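# Cinch the shoelace's loose knot tight against the shoe

## Task

Draw the lace's slack knot downward until it sits snug against the shoe, keeping the shoe upright on the table the whole time; if it tips over or leaves the table, the task is failed.

## Robot and tools

Robot: two arms, left_arm and right_arm, each ending in a two-finger gripper. Base positions in the scene frame: left_arm at (-0.020, +0.256, 0) m, quat_wxyz (+1.000, 0, 0, -0.014); right_arm at (+0.004, -0.232, 0) m, quat_wxyz (+1.000, 0, 0, -0.008). A two-camera stand is fixed to the floor behind the arms. Cameras: cam_head_left, cam_head_right, cam_high, cam_low, cam_left_wrist, cam_right_wrist, all 672x504.

Frame: scene frame, origin at table-top height midway between the nominal bases; +x points out over the table, +z up, left_arm sits on +y. Arm names do not match image sides. The gripper's fingers point along its own +z and open/close along its y. end_effector_position is the spot between the pads, about 1 cm short of the tips. Printed positions and orientations may be off by a few cm, more at long reach.

execute_actions(actions, cameras): actions is a list of actions; each action is up to 15 rows, one row per 1/30 s step; a short action repeats its final row until step 15. Each row holds 14 numbers in [-1, 1]: dx, dy, dz, rx, ry, rz, opening for left_arm, then the same seven for right_arm. The six pose numbers are an offset (not a pose) from that arm's Hand target as it stood when the action began, along scene axes; every row counts from that same start, not from the prior row. 1.0 = 0.6 m or 180 degrees; rx, ry, rz form one rotation vector, turning about the Hand target's position. Because each new action restarts from the current Hand target, sending the same offset again moves further. Opening is absolute: +1 fully open (0.094 m), -1 closed. To leave an arm alone send six zeros and its current opening (a 0 opening is itself a command). Images return only when actions is empty or cameras names them; ["all"] gives every camera.

move(target, speed, blend, opening_speed, grip_force, blocking, cameras): target is one 14-number row or a list of up to 15 rows, same layout and scale; every row is an offset from the Hand targets at the move's start, not from the previous row. speed is the path's top speed in m/s, 0.002 to 2.9 (default 0.25; turning up to twice that in rad/s), one value or one per target. blend (m) rounds corners of a list; 0 stops at each. opening_speed (0.2 or more, per second on the -1..+1 scale) closes fingers gradually; use it for squashable items. grip_force is newtons per pad, 10 to 50, one value or one per arm; it persists. Whole move capped at 10 s. Paths are straight, avoid nothing, and grippers lag and overshoot more when fast or with the arm stretched. Avoid paths passing near an arm's own base (elbow may whip round). Result adds a "move:" line: done, off_target, moving, held, fault, plus limits such as paced or held. done means at rest within 10 mm and 2 degrees; neither done nor off_target tells you about contact.

wait(seconds 0–3600): sends nothing new; a running move continues. stop(): brakes a running move. zoom_image(camera, region [x0,y0,x1,y1], at most 504x504 px) enlarges part of that camera's latest image. finished_scene(scene 1–3) ends the scene irreversibly; after ending scene 1 make no further call in that reply.

Result lines: Hand target is the last commanded (orientation-clipped) pose, the base for next offsets; grippers often rest a few cm short of it from friction and weight, not necessarily contact. Re-send the shortfall as an offset if needed. grip_measured is finger opening on the command scale; it reads slightly wide when empty and tracks your command even into a squeeze, so it won't reveal first touch. Joint torques include offsets and noise; joints 1–3 wrap at ±28 N m. Joint velocities may say "within noise". Tool commands shows present commands. MOTOR HOT appears at 75 °C; 90 °C folds the arm away permanently; 100 °C drops it. Holding loads, stretching, or pushing into unreachable poses heats motors.

Control per step: orientation is clipped to 40 degrees from the measured one. An arm that meets resistance keeps pushing until commanded back past its gripper. Joint ranges (rad): waist -2.618..3.054, shoulder 0..3.142, elbow 0..3.142 (straight 2.901), wrist pitch ±1.571, wrist yaw ±1.571, wrist roll ±2.094.

Avoid: knocking the shoe over or off the table, dropping or releasing moving items, hitting fixed or heavy things, fast contacts, pressing targets far past contact, letting the two grippers, housings or wrist cameras touch or grip each other, loads on the camera cables, and fault stops. Idle thinking time lets the scene run with the last command held.

Each tool is called after "Call:" by a JSON object that holds its "name" and its "arguments".

## Session

Call:
{"name": "execute_actions", "arguments": {"actions": []}}

Call:
{"name": "zoom_image", "arguments": {"camera": "cam_head_right", "region": [270, 200, 490, 365]}}

Call:
{"name": "zoom_image", "arguments": {"camera": "cam_low", "region": [200, 200, 420, 365]}}

Scene clock: 0.00 s.
left_arm: end_effector_position=(+0.3711, +0.3071, +0.1820) grip_measured=+1.000 end_effector_quat_wxyz=(+0.573, -0.162, +0.801, -0.063) | right_arm: end_effector_position=(+0.3922, -0.2039, +0.2913) grip_measured=+1.000 end_effector_quat_wxyz=(+0.556, +0.207, +0.791, +0.147)
Joint positions: left_arm=[0.185 1.21 0.565 0.301 0.063 -0.287 0.094] | right_arm=[0.138 1.11 0.954 -0.191 0.113 0.555 0.094]
Joint velocities: within noise
Joint torques (N m): no reading
Motor temperatures (°C): left_arm=[25 27 31 31 28 26 27] | right_arm=[28 30 31 28 28 27 27]
Heat: left arm: 31 °C; right arm: 31 °C.
Hand target: left_arm +0.3708, +0.3071, +0.1838; +0.573, -0.161, +0.801, -0.062 | right_arm +0.3917, -0.2044, +0.3014; +0.567, +0.206, +0.784, +0.149
Tool commands: left_gripper/opening=+1.0 right_gripper/opening=+1.0

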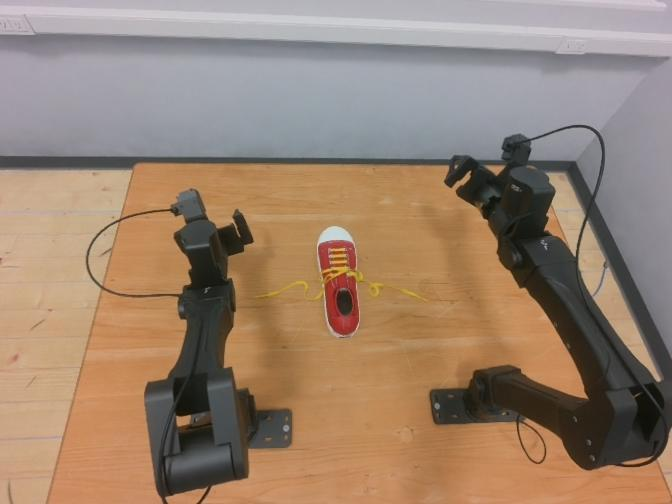

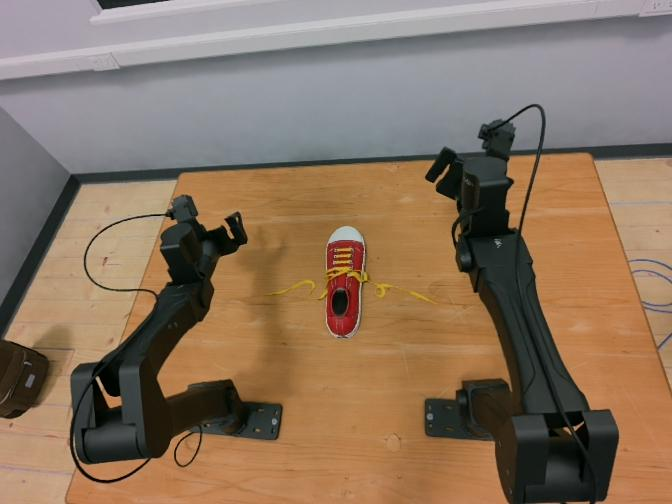

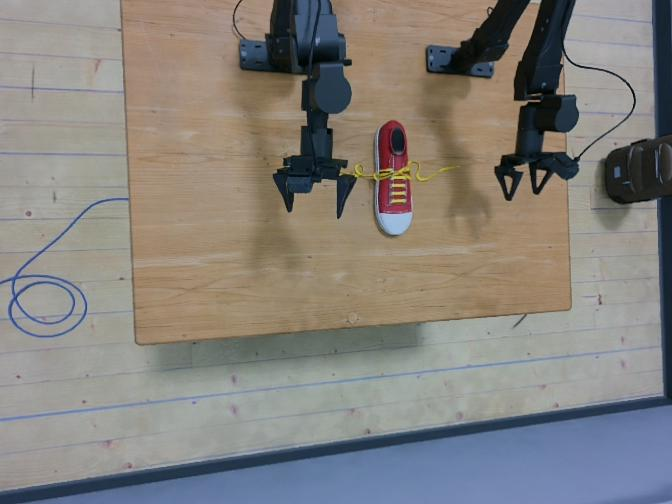

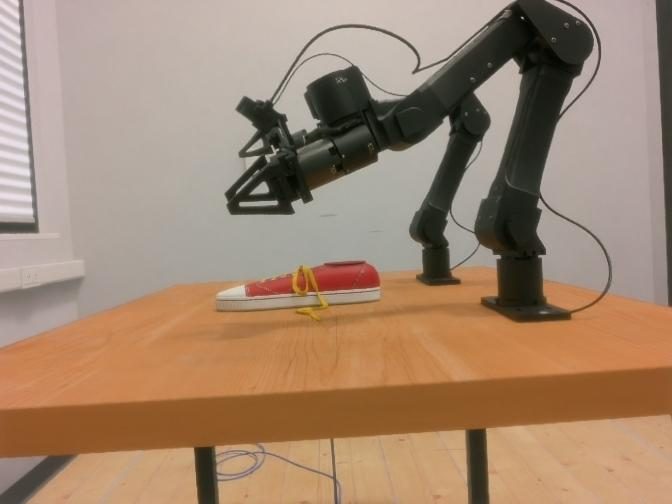

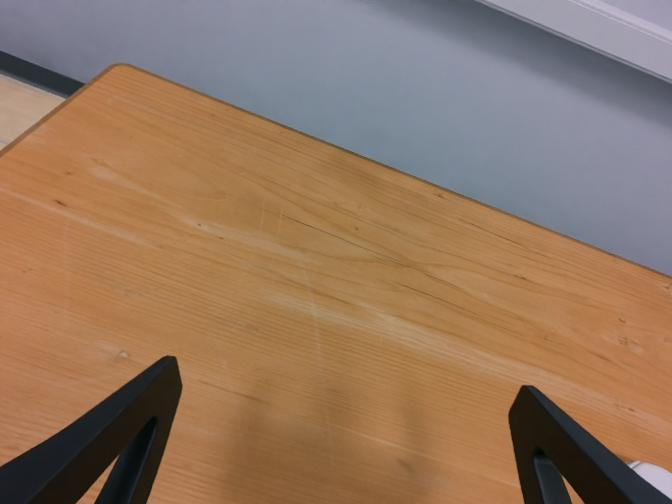

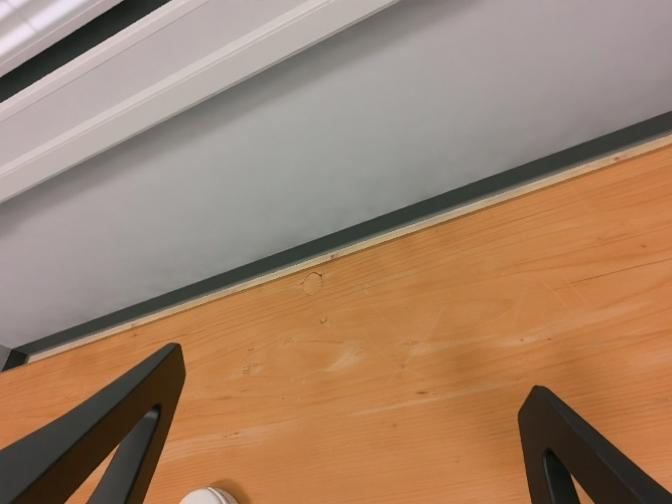

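Scaled by 2.291 from the camera's image (finer frame: 960x720).

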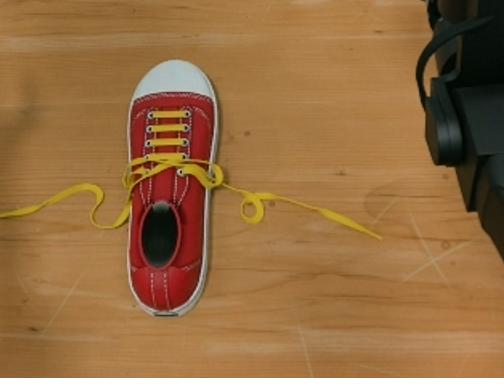

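Scaled by 2.291 from the camera's image (finer frame: 960x720).

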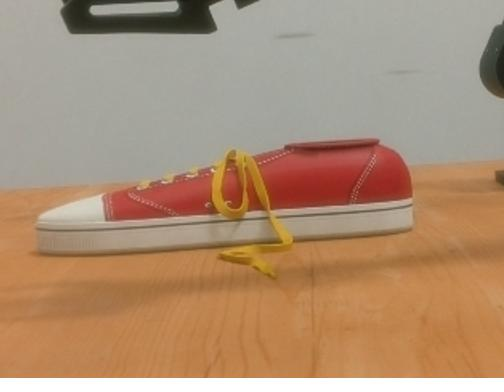

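Call:
{"name": "move", "arguments": {"target": [-0.143,-0.12,-0.14,-0.258,0.321,0.323,0.2,-0.195,0.12,-0.336,0.210,0.358,-0.289,0.2], "speed": 0.4, "cameras": ["cam_head_left","cam_head_right","cam_low","cam_left_wrist","cam_right_wrist"]}}

Call:
{"name": "zoom_image", "arguments": {"camera": "cam_head_right", "region": [230, 200, 480, 365]}}

Scene clock: 28.30 s.
left_arm: end_effector_position=(+0.2827, +0.2335, +0.0987) grip_measured=+0.201 end_effector_quat_wxyz=(-0.004, +0.703, -0.711, +0.007) | right_arm: end_effector_position=(+0.2754, -0.1302, +0.0971) grip_measured=+0.202 end_effector_quat_wxyz=(+0.004, +0.702, +0.712, +0.009)
Joint positions: left_arm=[-0.047 1.683 1.317 -1.189 0.003 -1.634 0.056] | right_arm=[0.371 1.628 1.25 -1.173 -0.001 1.912 0.056]
Joint torques (N m): left_arm=[0.31 -6.5 8.96 0.35 -0.08 -0.07] | right_arm=[-0.42 -6.45 8.29 0.02 -0.02 0.09]
Motor temperatures (°C): left_arm=[25 28 35 37 28 26 27] | right_arm=[28 31 34 33 28 26 27]
Heat: left arm: 37 °C; right arm: 34 °C.
Hand target: left_arm +0.2850, +0.2351, +0.0998; +0.000, +0.707, -0.707, +0.000 | right_arm +0.2746, -0.1324, +0.0997; +0.001, +0.707, +0.707, +0.002
Off the commanded pose: left_arm 0.003 m, 1 deg | right_arm 0.004 m, 1 deg.
move: done

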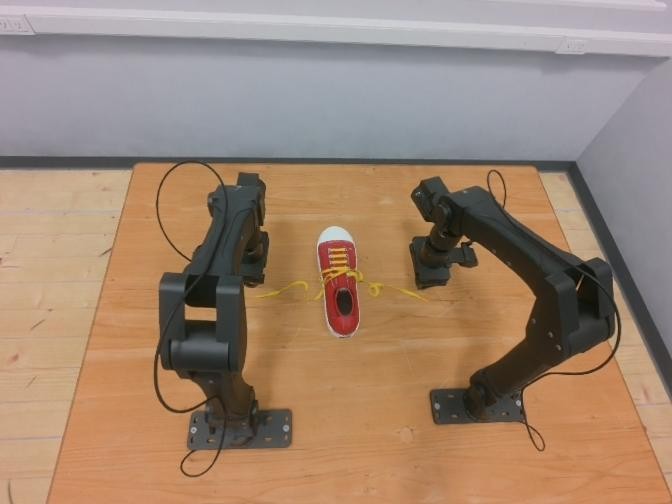

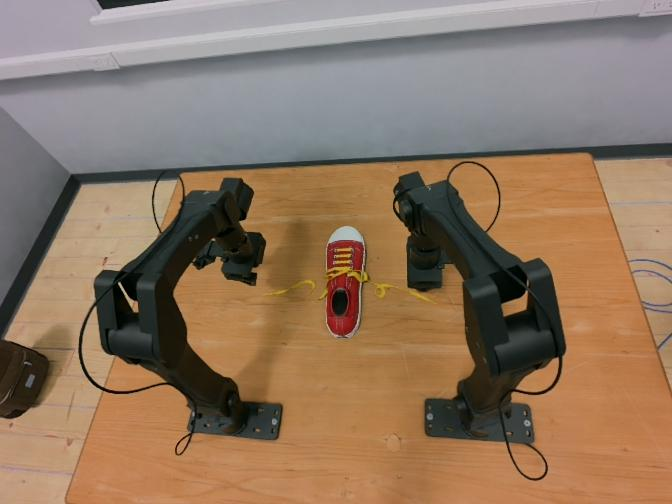

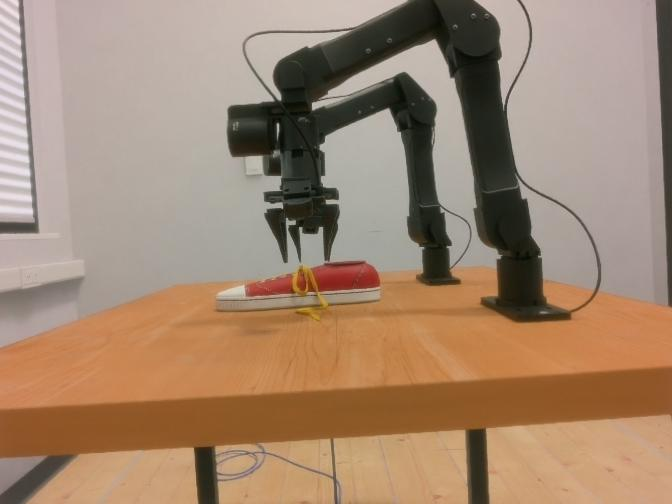

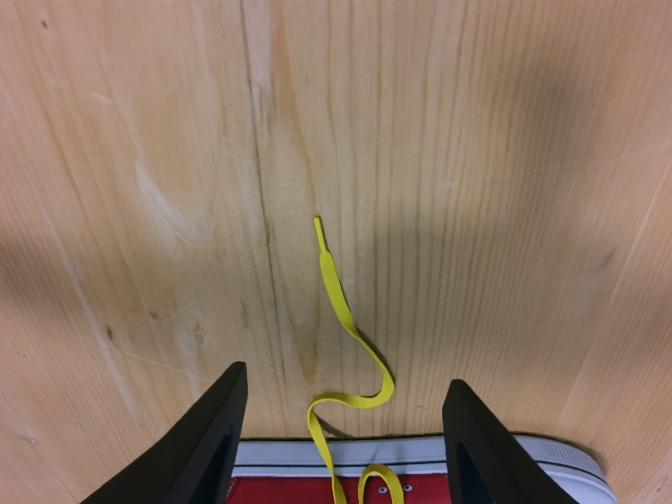

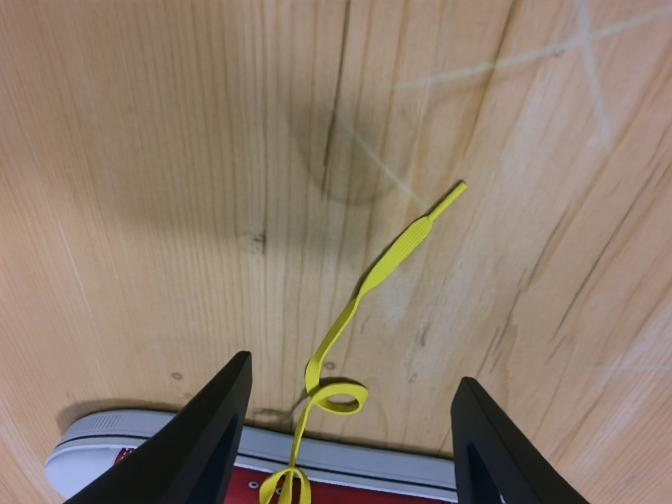

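Scaled by 2.016 from the camera's image (finer frame: 960x720).

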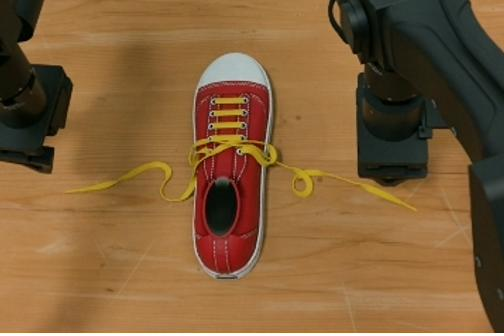

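Call:
{"name": "move", "arguments": {"target": [-0.010,-0.038,-0.1,0,0,0,0.2,-0.033,0.035,-0.1,0,0,0,0.2], "cameras": ["cam_head_right","cam_low","cam_left_wrist","cam_right_wrist"]}}

Scene clock: 40.53 s.
left_arm: end_effector_position=(+0.2833, +0.2104, +0.0473) grip_measured=+0.201 end_effector_quat_wxyz=(-0.004, +0.705, -0.709, +0.012) | right_arm: end_effector_position=(+0.2556, -0.1102, +0.0432) grip_measured=+0.202 end_effector_quat_wxyz=(-0.003, +0.705, +0.709, +0.005)
Joint positions: left_arm=[-0.118 1.731 1.162 -0.978 0.008 -1.711 0.056] | right_arm=[0.458 1.651 1.054 -0.966 -0.009 2.008 0.056]
Joint torques (N m): left_arm=[-0.12 -7.32 5.16 0.61 -0.11 -0.08] | right_arm=[0.13 -6.57 5.07 0.33 0.08 0.06]
Heat: left arm: 35 °C; right arm: 33 °C.
Hand target: left_arm +0.2790, +0.2122, +0.0398; +0.000, +0.707, -0.707, +0.000 | right_arm +0.2548, -0.1115, +0.0397; +0.001, +0.707, +0.707, +0.002
Off the commanded pose: left_arm 0.009 m, 1 deg | right_arm 0.004 m, 1 deg.
move: done

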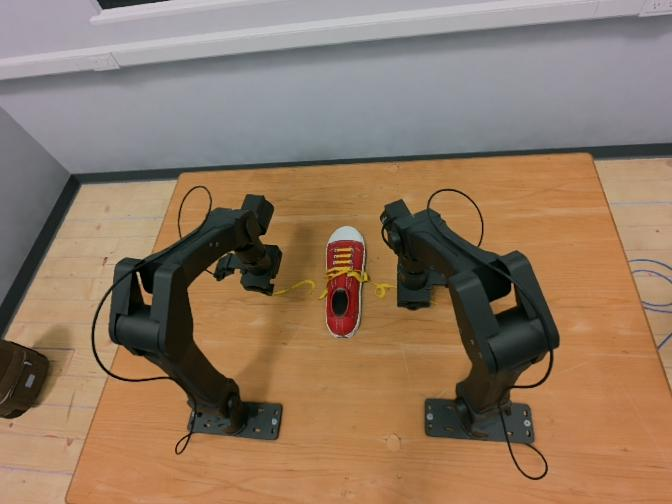

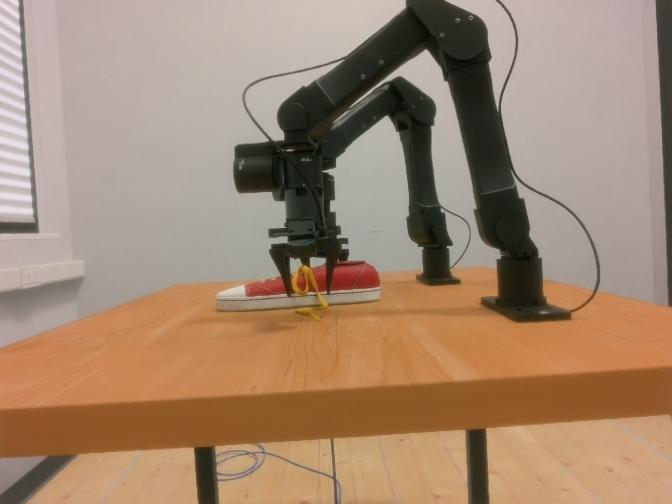

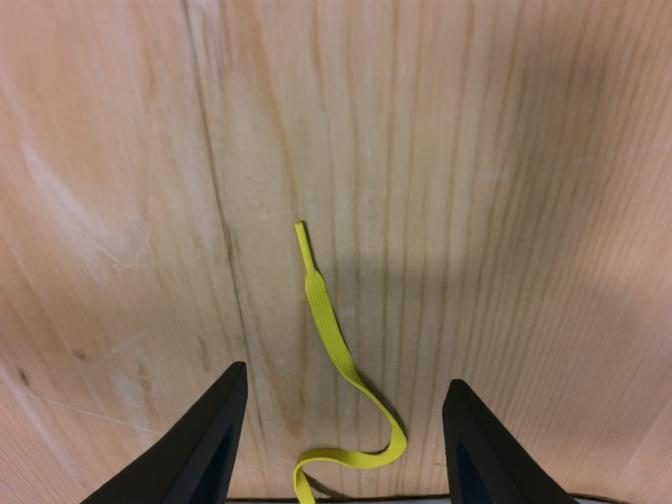

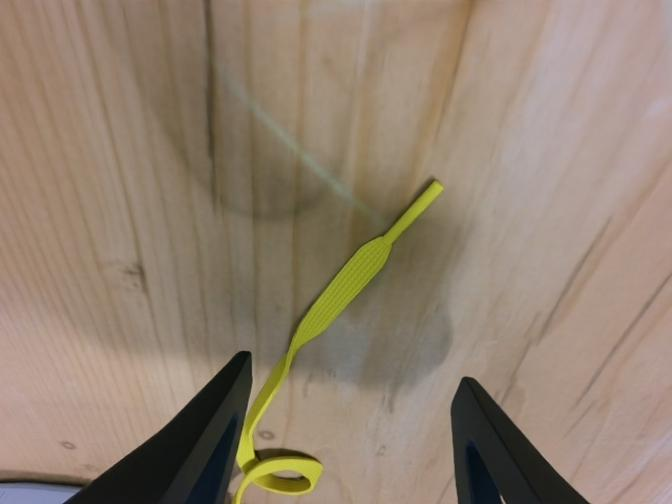

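Call:
{"name": "move", "arguments": {"target": [0,0.005,-0.052,0,0,0,0.2,0.02,-0.018,-0.050,0,0,0,0.2], "speed": 0.1, "cameras": ["cam_low","cam_left_wrist","cam_right_wrist"]}}

Scene clock: 48.00 s.
left_arm: end_effector_position=(+0.2851, +0.2113, +0.0183) grip_measured=+0.201 end_effector_quat_wxyz=(-0.006, +0.706, -0.708, +0.015) | right_arm: end_effector_position=(+0.2616, -0.1148, +0.0306) grip_measured=+0.202 end_effector_quat_wxyz=(-0.014, +0.707, +0.707, +0.011)
Joint positions: left_arm=[-0.114 1.773 1.088 -0.854 0.008 -1.711 0.056] | right_arm=[0.418 1.68 1.032 -0.912 -0.035 1.972 0.056]
Joint torques (N m): left_arm=[0.4 -7.01 4.71 0.64 -0.09 0.04] | right_arm=[-0.76 -3.95 2.84 0.89 0.34 -0.1]
Heat: left arm: 34 °C; right arm: 33 °C.
Hand target: left_arm +0.2789, +0.2153, +0.0086; +0.000, +0.707, -0.707, +0.000 | right_arm +0.2668, -0.1222, +0.0096; +0.001, +0.707, +0.707, +0.002
Off the commanded pose: left_arm 0.012 m, 2 deg | right_arm 0.023 m, 2 deg.
move: off_target (left_arm, right_arm)

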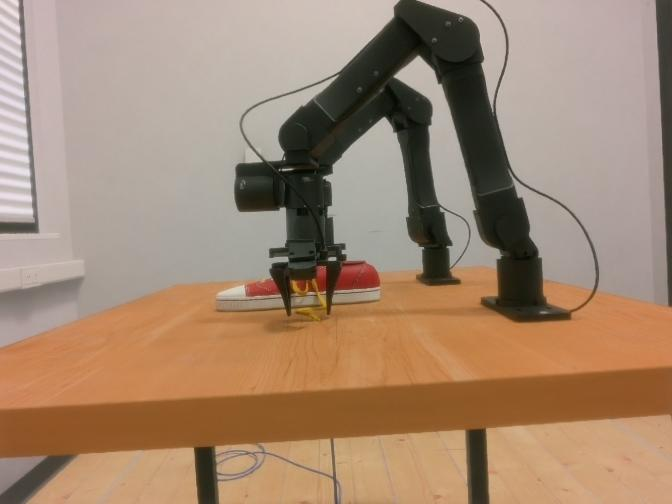

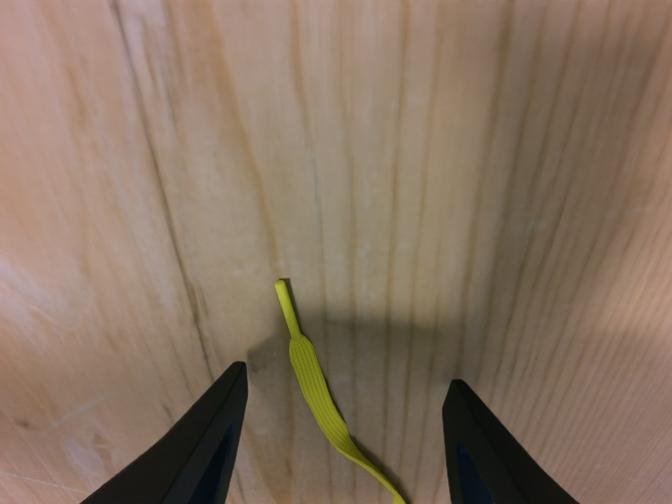

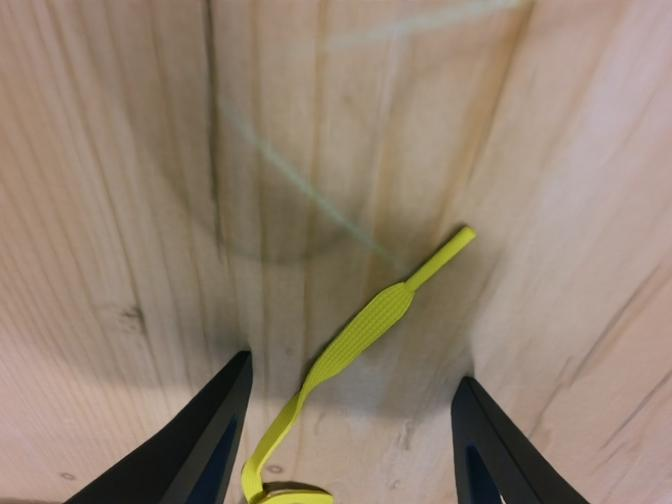

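Call:
{"name": "move", "arguments": {"target": [[0,0,-0.014,0,0,0,0.2,-0.008,0.01,0.027,0,0,0,0.2],[0,0,-0.014,0,0,0,-1,-0.008,0.01,0.027,0,0,0,-1]], "speed": 0.1, "cameras": ["cam_left_wrist","cam_right_wrist"]}}

Scene clock: 55.47 s.
left_arm: end_effector_position=(+0.2870, +0.2111, +0.0128) grip_measured=-0.966 end_effector_quat_wxyz=(-0.009, +0.706, -0.708, +0.018) | right_arm: end_effector_position=(+0.2584, -0.1139, +0.0307) grip_measured=-0.972 end_effector_quat_wxyz=(-0.012, +0.706, +0.708, +0.005)
Joint positions: left_arm=[-0.114 1.782 1.074 -0.824 0.008 -1.711 0.002] | right_arm=[0.43 1.679 1.032 -0.923 -0.027 1.983 0.001]
Joint torques (N m): left_arm=[0.34 -6.58 4.25 0.71 -0.09 0.03] | right_arm=[0.32 -6.23 5.6 0.42 0.28 0.05]
Heat: left arm: 34 °C; right arm: 32 °C.
Hand target: left_arm +0.2789, +0.2153, +0.0001; +0.000, +0.707, -0.707, +0.000 | right_arm +0.2620, -0.1162, +0.0259; +0.001, +0.707, +0.707, +0.002
Off the commanded pose: left_arm 0.016 m, 2 deg | right_arm 0.006 m, 2 deg.
move: off_target (left_arm); target 2's new opening was sent with left_arm's hand 0.015 m and 2 deg from that target

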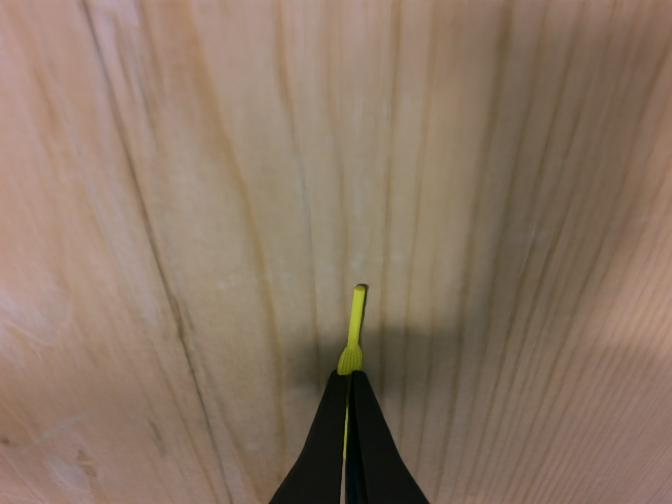

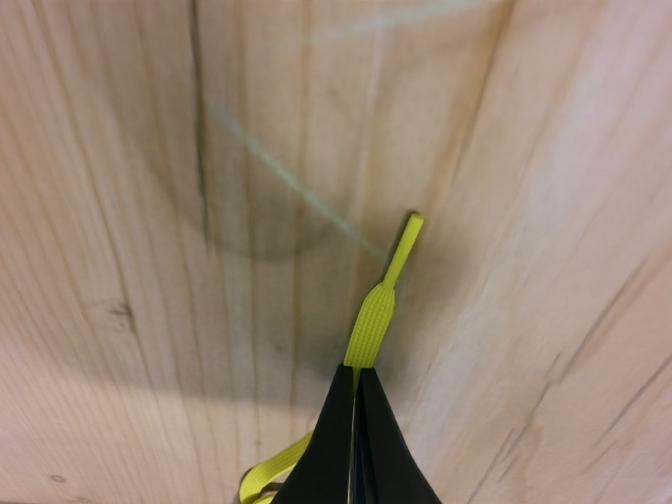

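Call:
{"name": "move", "arguments": {"target": [0.0,0.1,0.09,0,0,0,-1,0.02,-0.1,0.05,0,0,0,-1], "speed": 0.15, "cameras": ["cam_head_right","cam_low","cam_left_wrist","cam_right_wrist"]}}

Call:
{"name": "zoom_image", "arguments": {"camera": "cam_head_right", "region": [230, 200, 480, 365]}}

Scene clock: 60.53 s.
left_arm: end_effector_position=(+0.2755, +0.2730, +0.0436) grip_measured=-0.967 end_effector_quat_wxyz=(+0.011, +0.709, -0.705, -0.003) | right_arm: end_effector_position=(+0.2688, -0.1739, +0.0431) grip_measured=-0.972 end_effector_quat_wxyz=(-0.012, +0.708, +0.706, -0.005)
Joint positions: left_arm=[0.09 1.737 1.154 -1.008 0.01 -1.514 0.002] | right_arm=[0.219 1.647 1.049 -0.994 -0.014 1.777 0.001]
Joint torques (N m): left_arm=[0.03 -9.98 8.12 0.31 -0.11 0.07] | right_arm=[-0.29 -9.2 8.8 -0.08 0.11 -0.14]
Motor temperatures (°C): left_arm=[25 28 34 32 28 26 28] | right_arm=[28 31 32 29 28 26 27]
Heat: left arm: 34 °C; right arm: 32 °C.
Hand target: left_arm +0.2790, +0.2753, +0.0541; +0.000, +0.707, -0.707, +0.000 | right_arm +0.2740, -0.1762, +0.0559; +0.001, +0.707, +0.707, +0.002
Off the commanded pose: left_arm 0.011 m, 1 deg | right_arm 0.014 m, 2 deg.
move: off_target (left_arm, right_arm)

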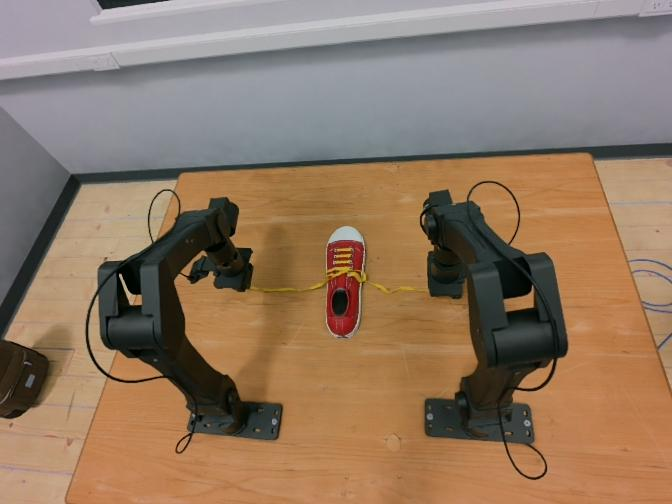

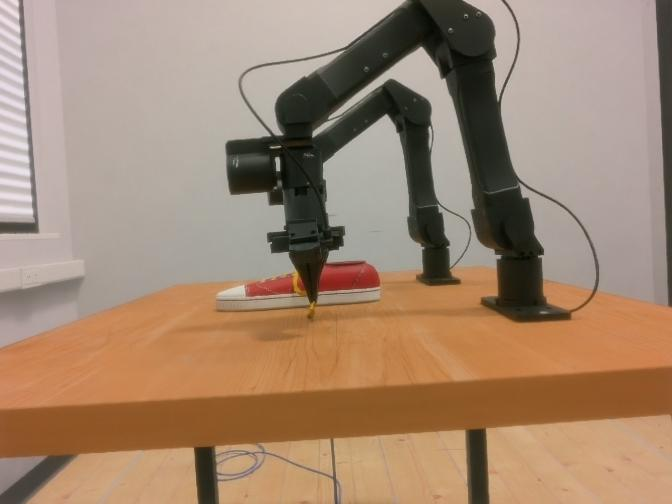

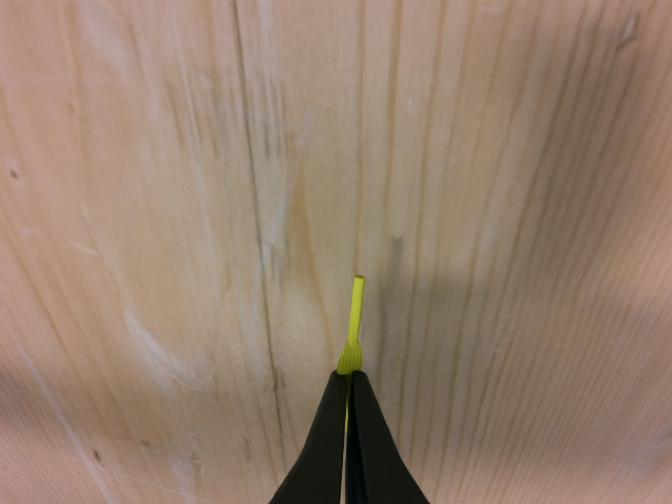

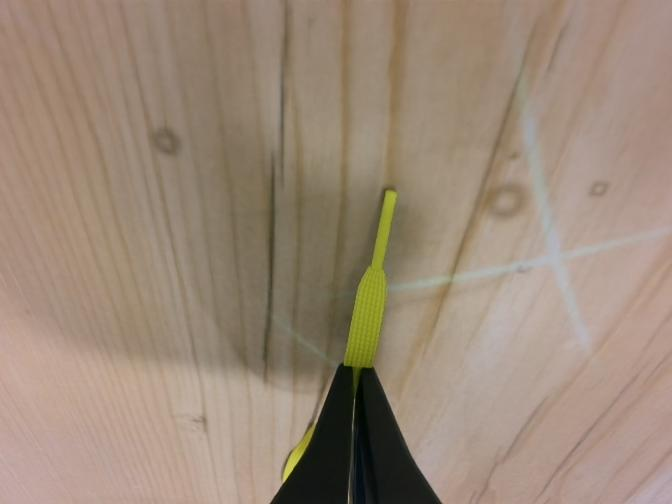

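Scaled by 2.016 from the camera's image (finer frame: 960x720).

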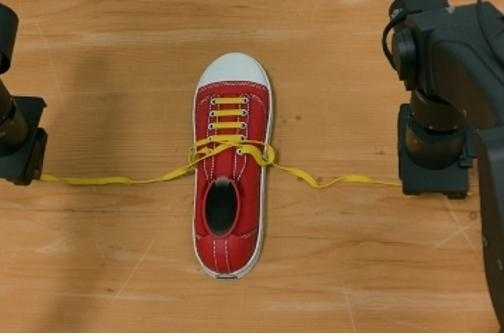

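Call:
{"name": "move", "arguments": {"target": [0.0,0.08,0.01,0,0,0,-1,0.01,-0.1,0.01,0,0,0,-1], "speed": 0.1, "cameras": ["cam_head_right","cam_low"]}}

Call:
{"name": "zoom_image", "arguments": {"camera": "cam_head_right", "region": [230, 200, 480, 365]}}

Call:
{"name": "zoom_image", "arguments": {"camera": "cam_low", "region": [200, 220, 400, 330]}}

Scene clock: 68.13 s.
left_arm: end_effector_position=(+0.2755, +0.3202, +0.0537) grip_measured=-0.967 end_effector_quat_wxyz=(+0.006, +0.709, -0.706, +0.002) | right_arm: end_effector_position=(+0.2748, -0.2335, +0.0492) grip_measured=-0.972 end_effector_quat_wxyz=(-0.012, +0.708, +0.706, -0.004)
Joint positions: left_arm=[0.246 1.737 1.196 -1.038 0.01 -1.357 0.002] | right_arm=[-0.001 1.64 1.067 -1.022 -0.011 1.557 0.001]
Joint torques (N m): left_arm=[0.09 -8.39 8.62 0.34 -0.1 0.07] | right_arm=[-0.23 -8.94 8.88 -0.13 0.11 -0.08]
Heat: left arm: 34 °C; right arm: 33 °C.
Hand target: left_arm +0.2789, +0.3234, +0.0601; +0.000, +0.707, -0.707, +0.000 | right_arm +0.2800, -0.2363, +0.0618; +0.001, +0.707, +0.707, +0.002
Off the commanded pose: left_arm 0.008 m, 1 deg | right_arm 0.014 m, 2 deg.
move: off_target (right_arm)

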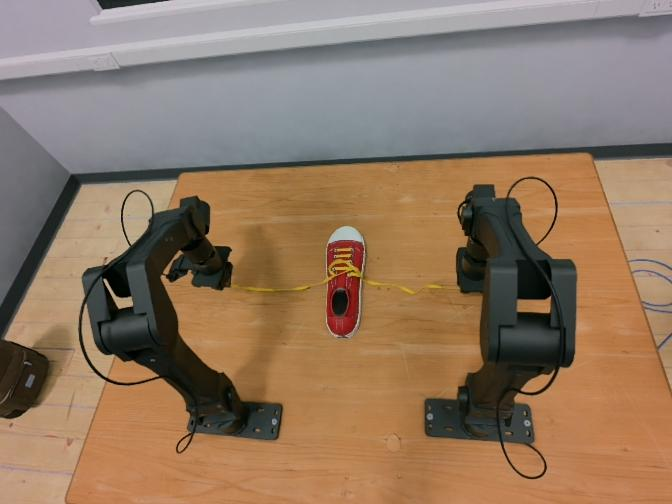

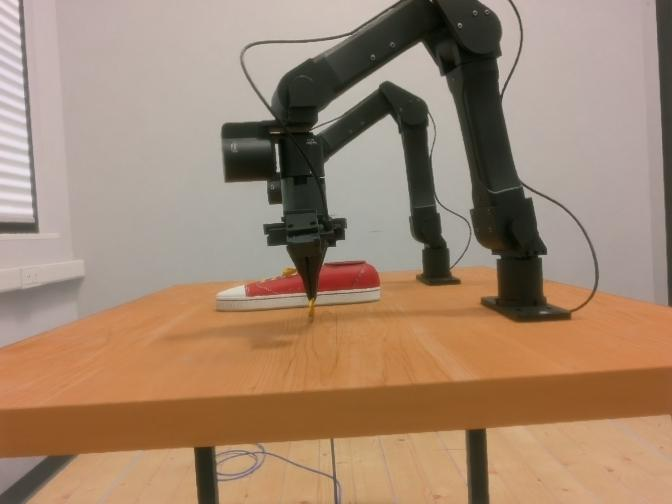

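Scaled by 2.016 from the camera's image (finer frame: 960x720).

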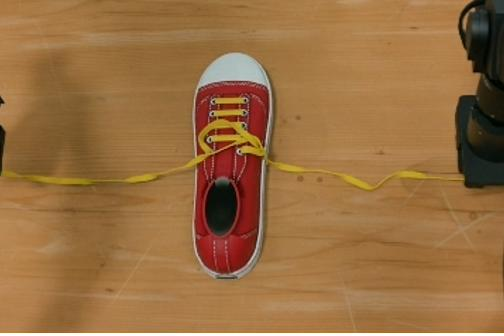

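Scaled by 2.520 from the camera's image (finer frame: 960x720).

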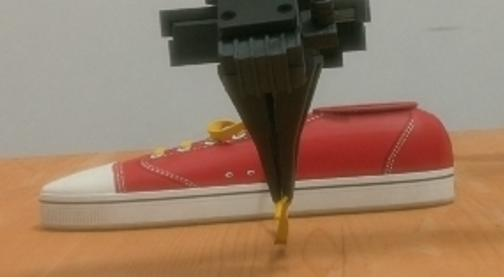

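Call:
{"name": "move", "arguments": {"target": [0.0,0.09,0,0,0,0,-1,0,-0.11,0.01,0,0,0,-1], "speed": 0.08, "cameras": ["cam_head_right","cam_low"]}}

Call:
{"name": "zoom_image", "arguments": {"camera": "cam_head_right", "region": [230, 200, 480, 365]}}

Call:
{"name": "zoom_image", "arguments": {"camera": "cam_low", "region": [200, 220, 400, 330]}}

Scene clock: 73.23 s.
left_arm: end_effector_position=(+0.2767, +0.3742, +0.0604) grip_measured=-0.967 end_effector_quat_wxyz=(-0.004, +0.709, -0.705, +0.007) | right_arm: end_effector_position=(+0.2766, -0.2989, +0.0620) grip_measured=-0.972 end_effector_quat_wxyz=(-0.003, +0.708, +0.706, +0.005)
Joint positions: left_arm=[0.411 1.773 1.266 -1.051 0.01 -1.193 0.002] | right_arm=[-0.236 1.64 1.121 -1.052 -0.011 1.323 0.001]
Joint torques (N m): left_arm=[0.03 -6.99 8.87 0.4 -0.1 0.06] | right_arm=[-0.34 -6.71 8.99 0 0.06 -0.02]
Heat: left arm: 34 °C; right arm: 34 °C.
Hand target: left_arm +0.2789, +0.3773, +0.0601; +0.000, +0.707, -0.707, +0.000 | right_arm +0.2799, -0.3022, +0.0678; +0.001, +0.707, +0.707, +0.002
Off the commanded pose: left_arm 0.004 m, 1 deg | right_arm 0.008 m, 1 deg.
move: done

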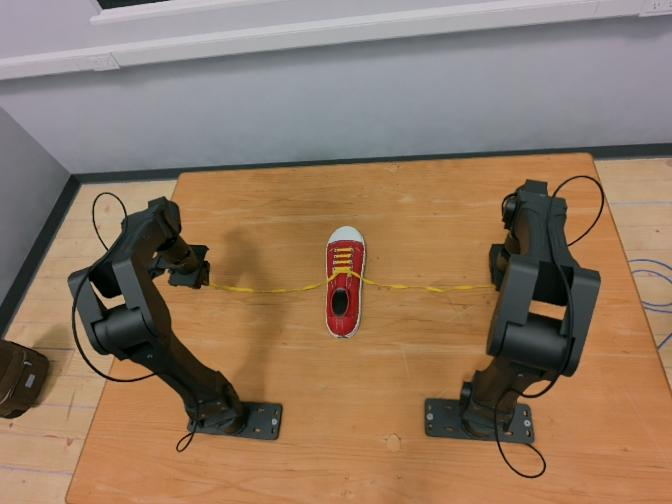

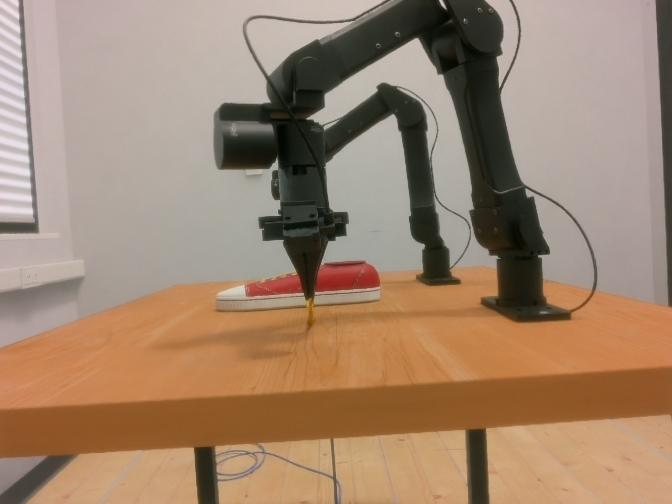

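Scaled by 2.016 from the camera's image (finer frame: 960x720).

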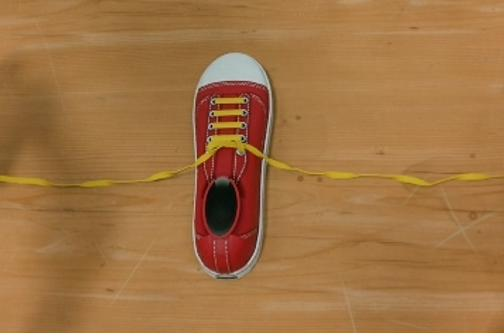

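Scaled by 2.520 from the camera's image (finer frame: 960x720).

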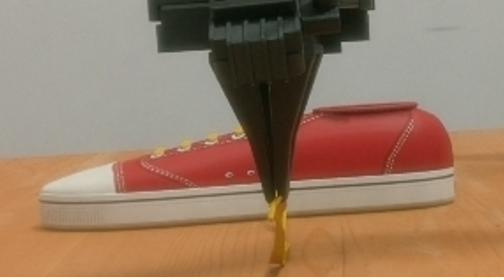

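Call:
{"name": "move", "arguments": {"target": [0.0,0.04,0,0,0,0,-1,0,-0.04,0,0,0,0,-1], "speed": 0.06, "cameras": ["cam_head_right"]}}

Call:
{"name": "zoom_image", "arguments": {"camera": "cam_head_right", "region": [270, 200, 420, 345]}}

Scene clock: 78.67 s.
left_arm: end_effector_position=(+0.2768, +0.3979, +0.0608) grip_measured=-0.967 end_effector_quat_wxyz=(-0.004, +0.709, -0.705, +0.007) | right_arm: end_effector_position=(+0.2766, -0.3223, +0.0633) grip_measured=-0.972 end_effector_quat_wxyz=(-0.001, +0.708, +0.706, +0.006)
Joint positions: left_arm=[0.478 1.808 1.311 -1.061 0.01 -1.127 0.002] | right_arm=[-0.315 1.659 1.147 -1.056 -0.011 1.243 0.001]
Joint torques (N m): left_arm=[0.02 -7.3 8.87 0.41 -0.11 0.06] | right_arm=[-0.58 -6.37 9.33 0.01 0.1 -0.14]
Heat: left arm: 35 °C; right arm: 34 °C.
Hand target: left_arm +0.2789, +0.4013, +0.0601; +0.000, +0.707, -0.707, +0.000 | right_arm +0.2800, -0.3262, +0.0679; +0.001, +0.707, +0.707, +0.002
Off the commanded pose: left_arm 0.004 m, 1 deg | right_arm 0.007 m, 1 deg.
move: done

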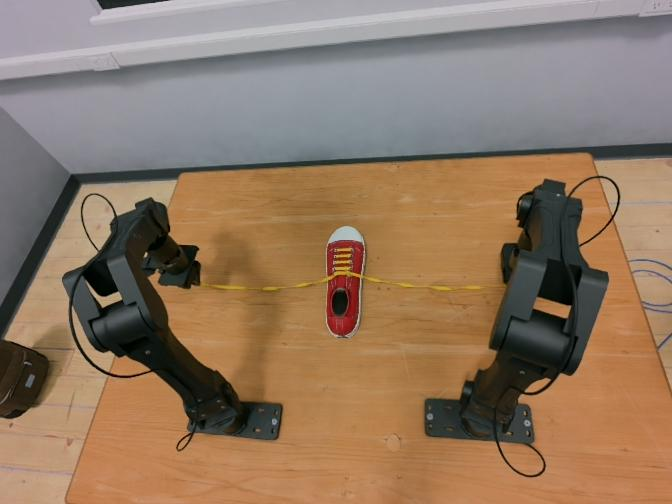

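Scaled by 3.360 from the camera's image (finer frame: 960x720).

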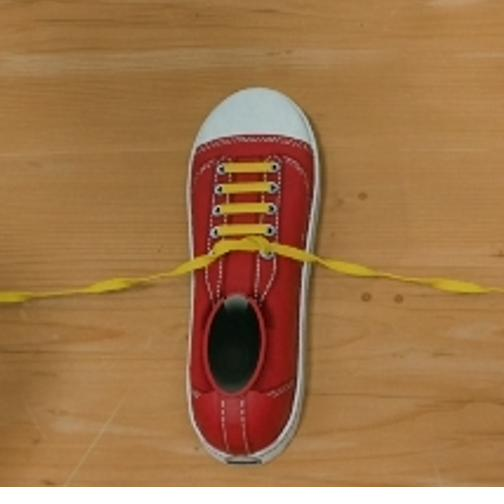

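Call:
{"name": "move", "arguments": {"target": [[0,0.04,0,0,0,0,-1,0,-0.04,0,0,0,0,-1],[0,-0.01,-0.06,0,0,0,-1,0,0.01,-0.045,0,0,0,-1],[0,-0.01,-0.06,0,0,0,0,0,0.01,-0.045,0,0,0,0],[0,-0.01,0.08,0,0,0,0,0,0.01,0.08,0,0,0,0]], "speed": [0.06,0.12,0.12,0.15], "cameras": ["cam_head_right","cam_low"]}}

Call:
{"name": "zoom_image", "arguments": {"camera": "cam_head_right", "region": [270, 200, 420, 345]}}

Call:
{"name": "zoom_image", "arguments": {"camera": "cam_low", "region": [200, 220, 400, 330]}}

Scene clock: 89.90 s.
left_arm: end_effector_position=(+0.2780, +0.3920, +0.0971) grip_measured=-0.001 end_effector_quat_wxyz=(+0.013, +0.705, -0.709, +0.004) | right_arm: end_effector_position=(+0.2785, -0.3174, +0.1041) grip_measured=-0.002 end_effector_quat_wxyz=(-0.014, +0.706, +0.708, +0.004)
Joint positions: left_arm=[0.463 1.811 1.462 -1.244 0.016 -1.13 0.047] | right_arm=[-0.302 1.654 1.306 -1.244 -0.02 1.249 0.047]
Joint torques (N m): left_arm=[-0.09 -10.92 8.46 0.32 -0.17 -0.07] | right_arm=[0.13 -9.03 8.95 -0.06 0.17 0.06]
Heat: left arm: 35 °C; right arm: 34 °C.
Hand target: left_arm +0.2789, +0.3953, +0.1082; +0.000, +0.707, -0.707, +0.000 | right_arm +0.2800, -0.3203, +0.1159; +0.001, +0.707, +0.707, +0.002
Off the commanded pose: left_arm 0.012 m, 2 deg | right_arm 0.012 m, 2 deg.
move: off_target (left_arm, right_arm); target 3's new opening was sent with left_arm's hand 0.012 m and 2 deg from that target

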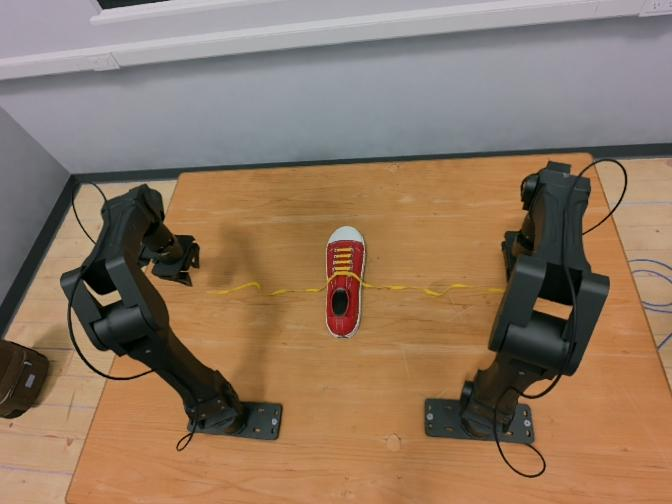

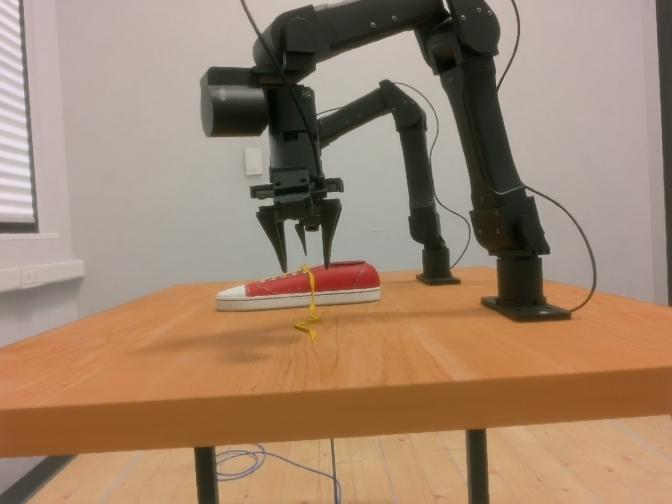

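Scaled by 3.360 from the camera's image (finer frame: 960x720).

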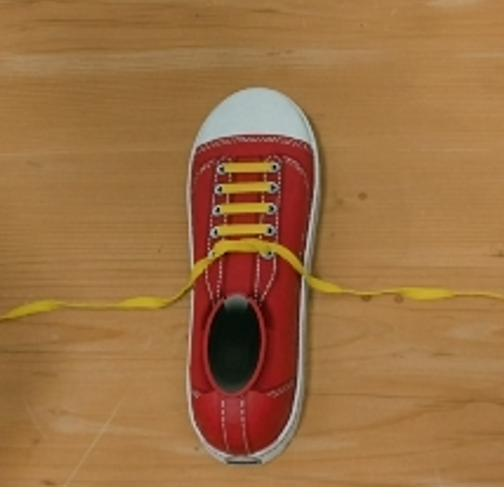

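Scaled by 2.520 from the camera's image (finer frame: 960x720).

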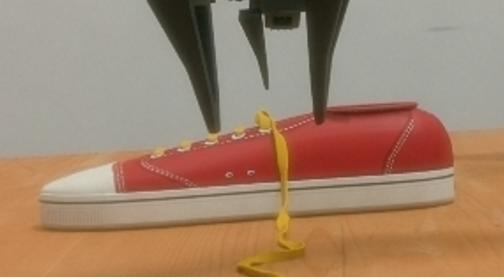

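Call:
{"name": "zoom_image", "arguments": {"camera": "cam_low", "region": [270, 250, 350, 310]}}

Call:
{"name": "zoom_image", "arguments": {"camera": "cam_head_right", "region": [315, 245, 375, 290]}}

Call:
{"name": "execute_actions", "arguments": {"actions": [], "cameras": ["cam_left_wrist","cam_right_wrist","cam_head_left"]}}

Call:
{"name": "zoom_image", "arguments": {"camera": "cam_head_left", "region": [310, 245, 370, 290]}}

Scaled by 6.300 from the camera's image (finer frame: 960x720).

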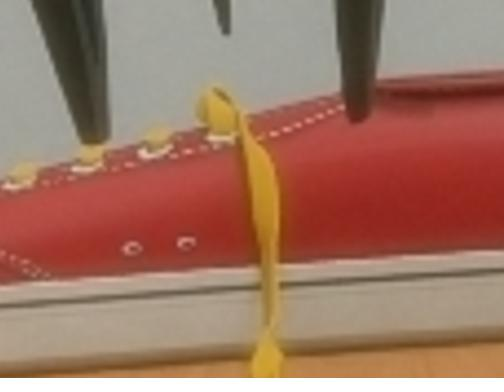

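Scaled by 8.400 from the camera's image (finer frame: 960x720).

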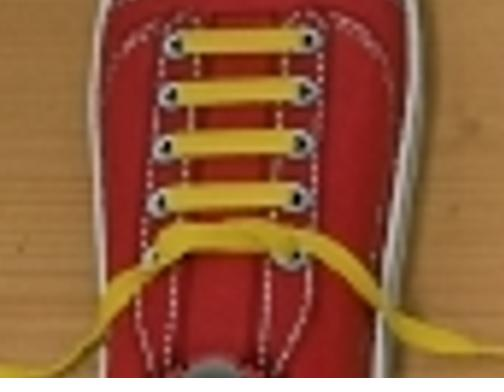

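Scene clock: 94.97 s.
left_arm: end_effector_position=(+0.2777, +0.3918, +0.0971) grip_measured=-0.001 end_effector_quat_wxyz=(+0.014, +0.705, -0.709, +0.003) | right_arm: end_effector_position=(+0.2784, -0.3173, +0.1041) grip_measured=-0.002 end_effector_quat_wxyz=(-0.014, +0.706, +0.708, +0.004)
Joint positions: left_arm=[0.463 1.811 1.462 -1.245 0.016 -1.13 0.047] | right_arm=[-0.302 1.654 1.306 -1.244 -0.02 1.249 0.047]
Joint velocities: within noise
Joint torques (N m): left_arm=[-0.06 -10.89 8.39 0.33 -0.16 -0.08] | right_arm=[0.1 -9.09 8.87 -0.07 0.16 0.03]
Motor temperatures (°C): left_arm=[25 30 35 31 28 26 28] | right_arm=[28 33 34 28 28 26 28]
Heat: left arm: 35 °C; right arm: 34 °C.
Hand target: left_arm +0.2789, +0.3953, +0.1082; +0.000, +0.707, -0.707, +0.000 | right_arm +0.2800, -0.3203, +0.1159; +0.001, +0.707, +0.707, +0.002
Tool commands: left_gripper/opening=+0.0 right_gripper/opening=+0.0
Off the commanded pose: left_arm 0.012 m, 2 deg | right_arm 0.012 m, 2 deg.
Images, in order (width x height): cam_head_left 672x504, cam_left_wrist 672x504, cam_right_wrist 672x504.

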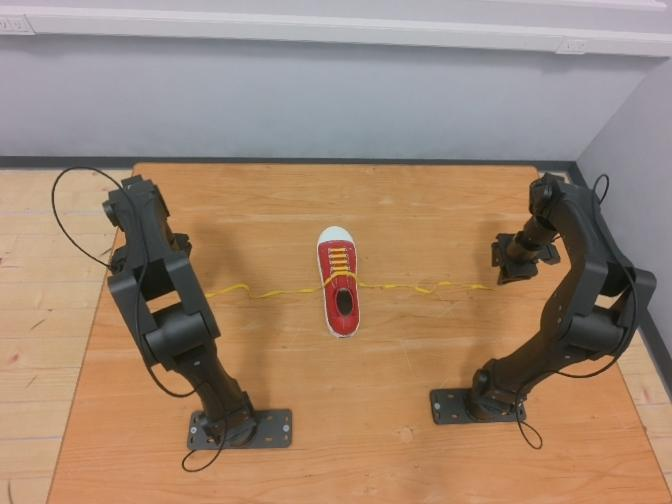

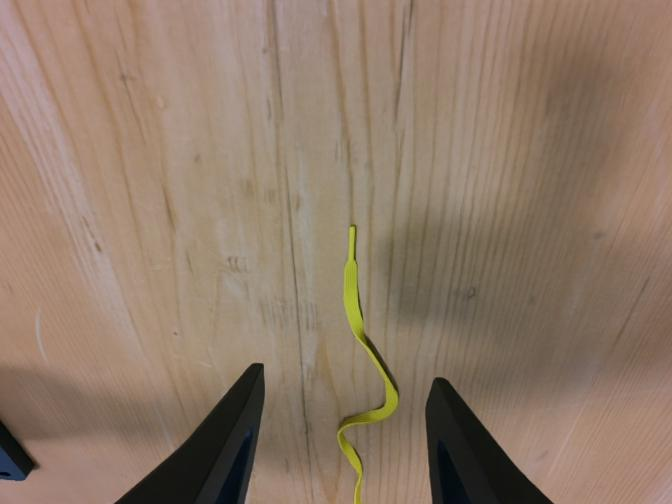

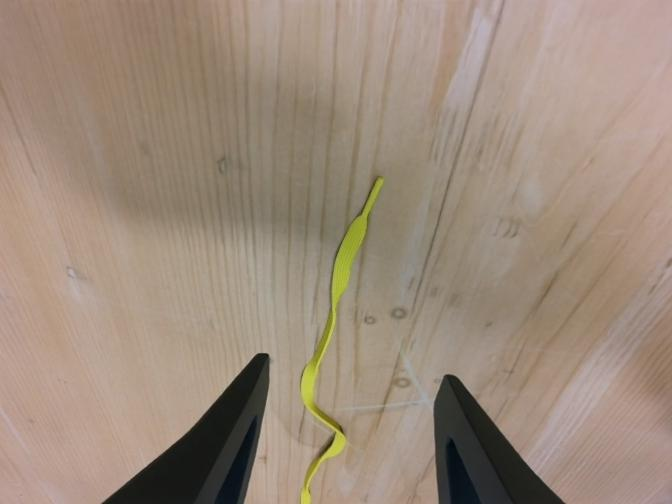

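Scaled by 8.400 from the camera's image (finer frame: 960x720).

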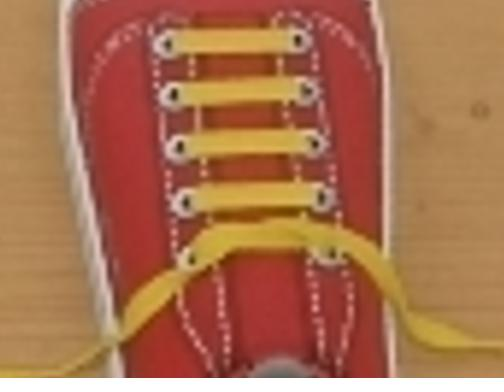

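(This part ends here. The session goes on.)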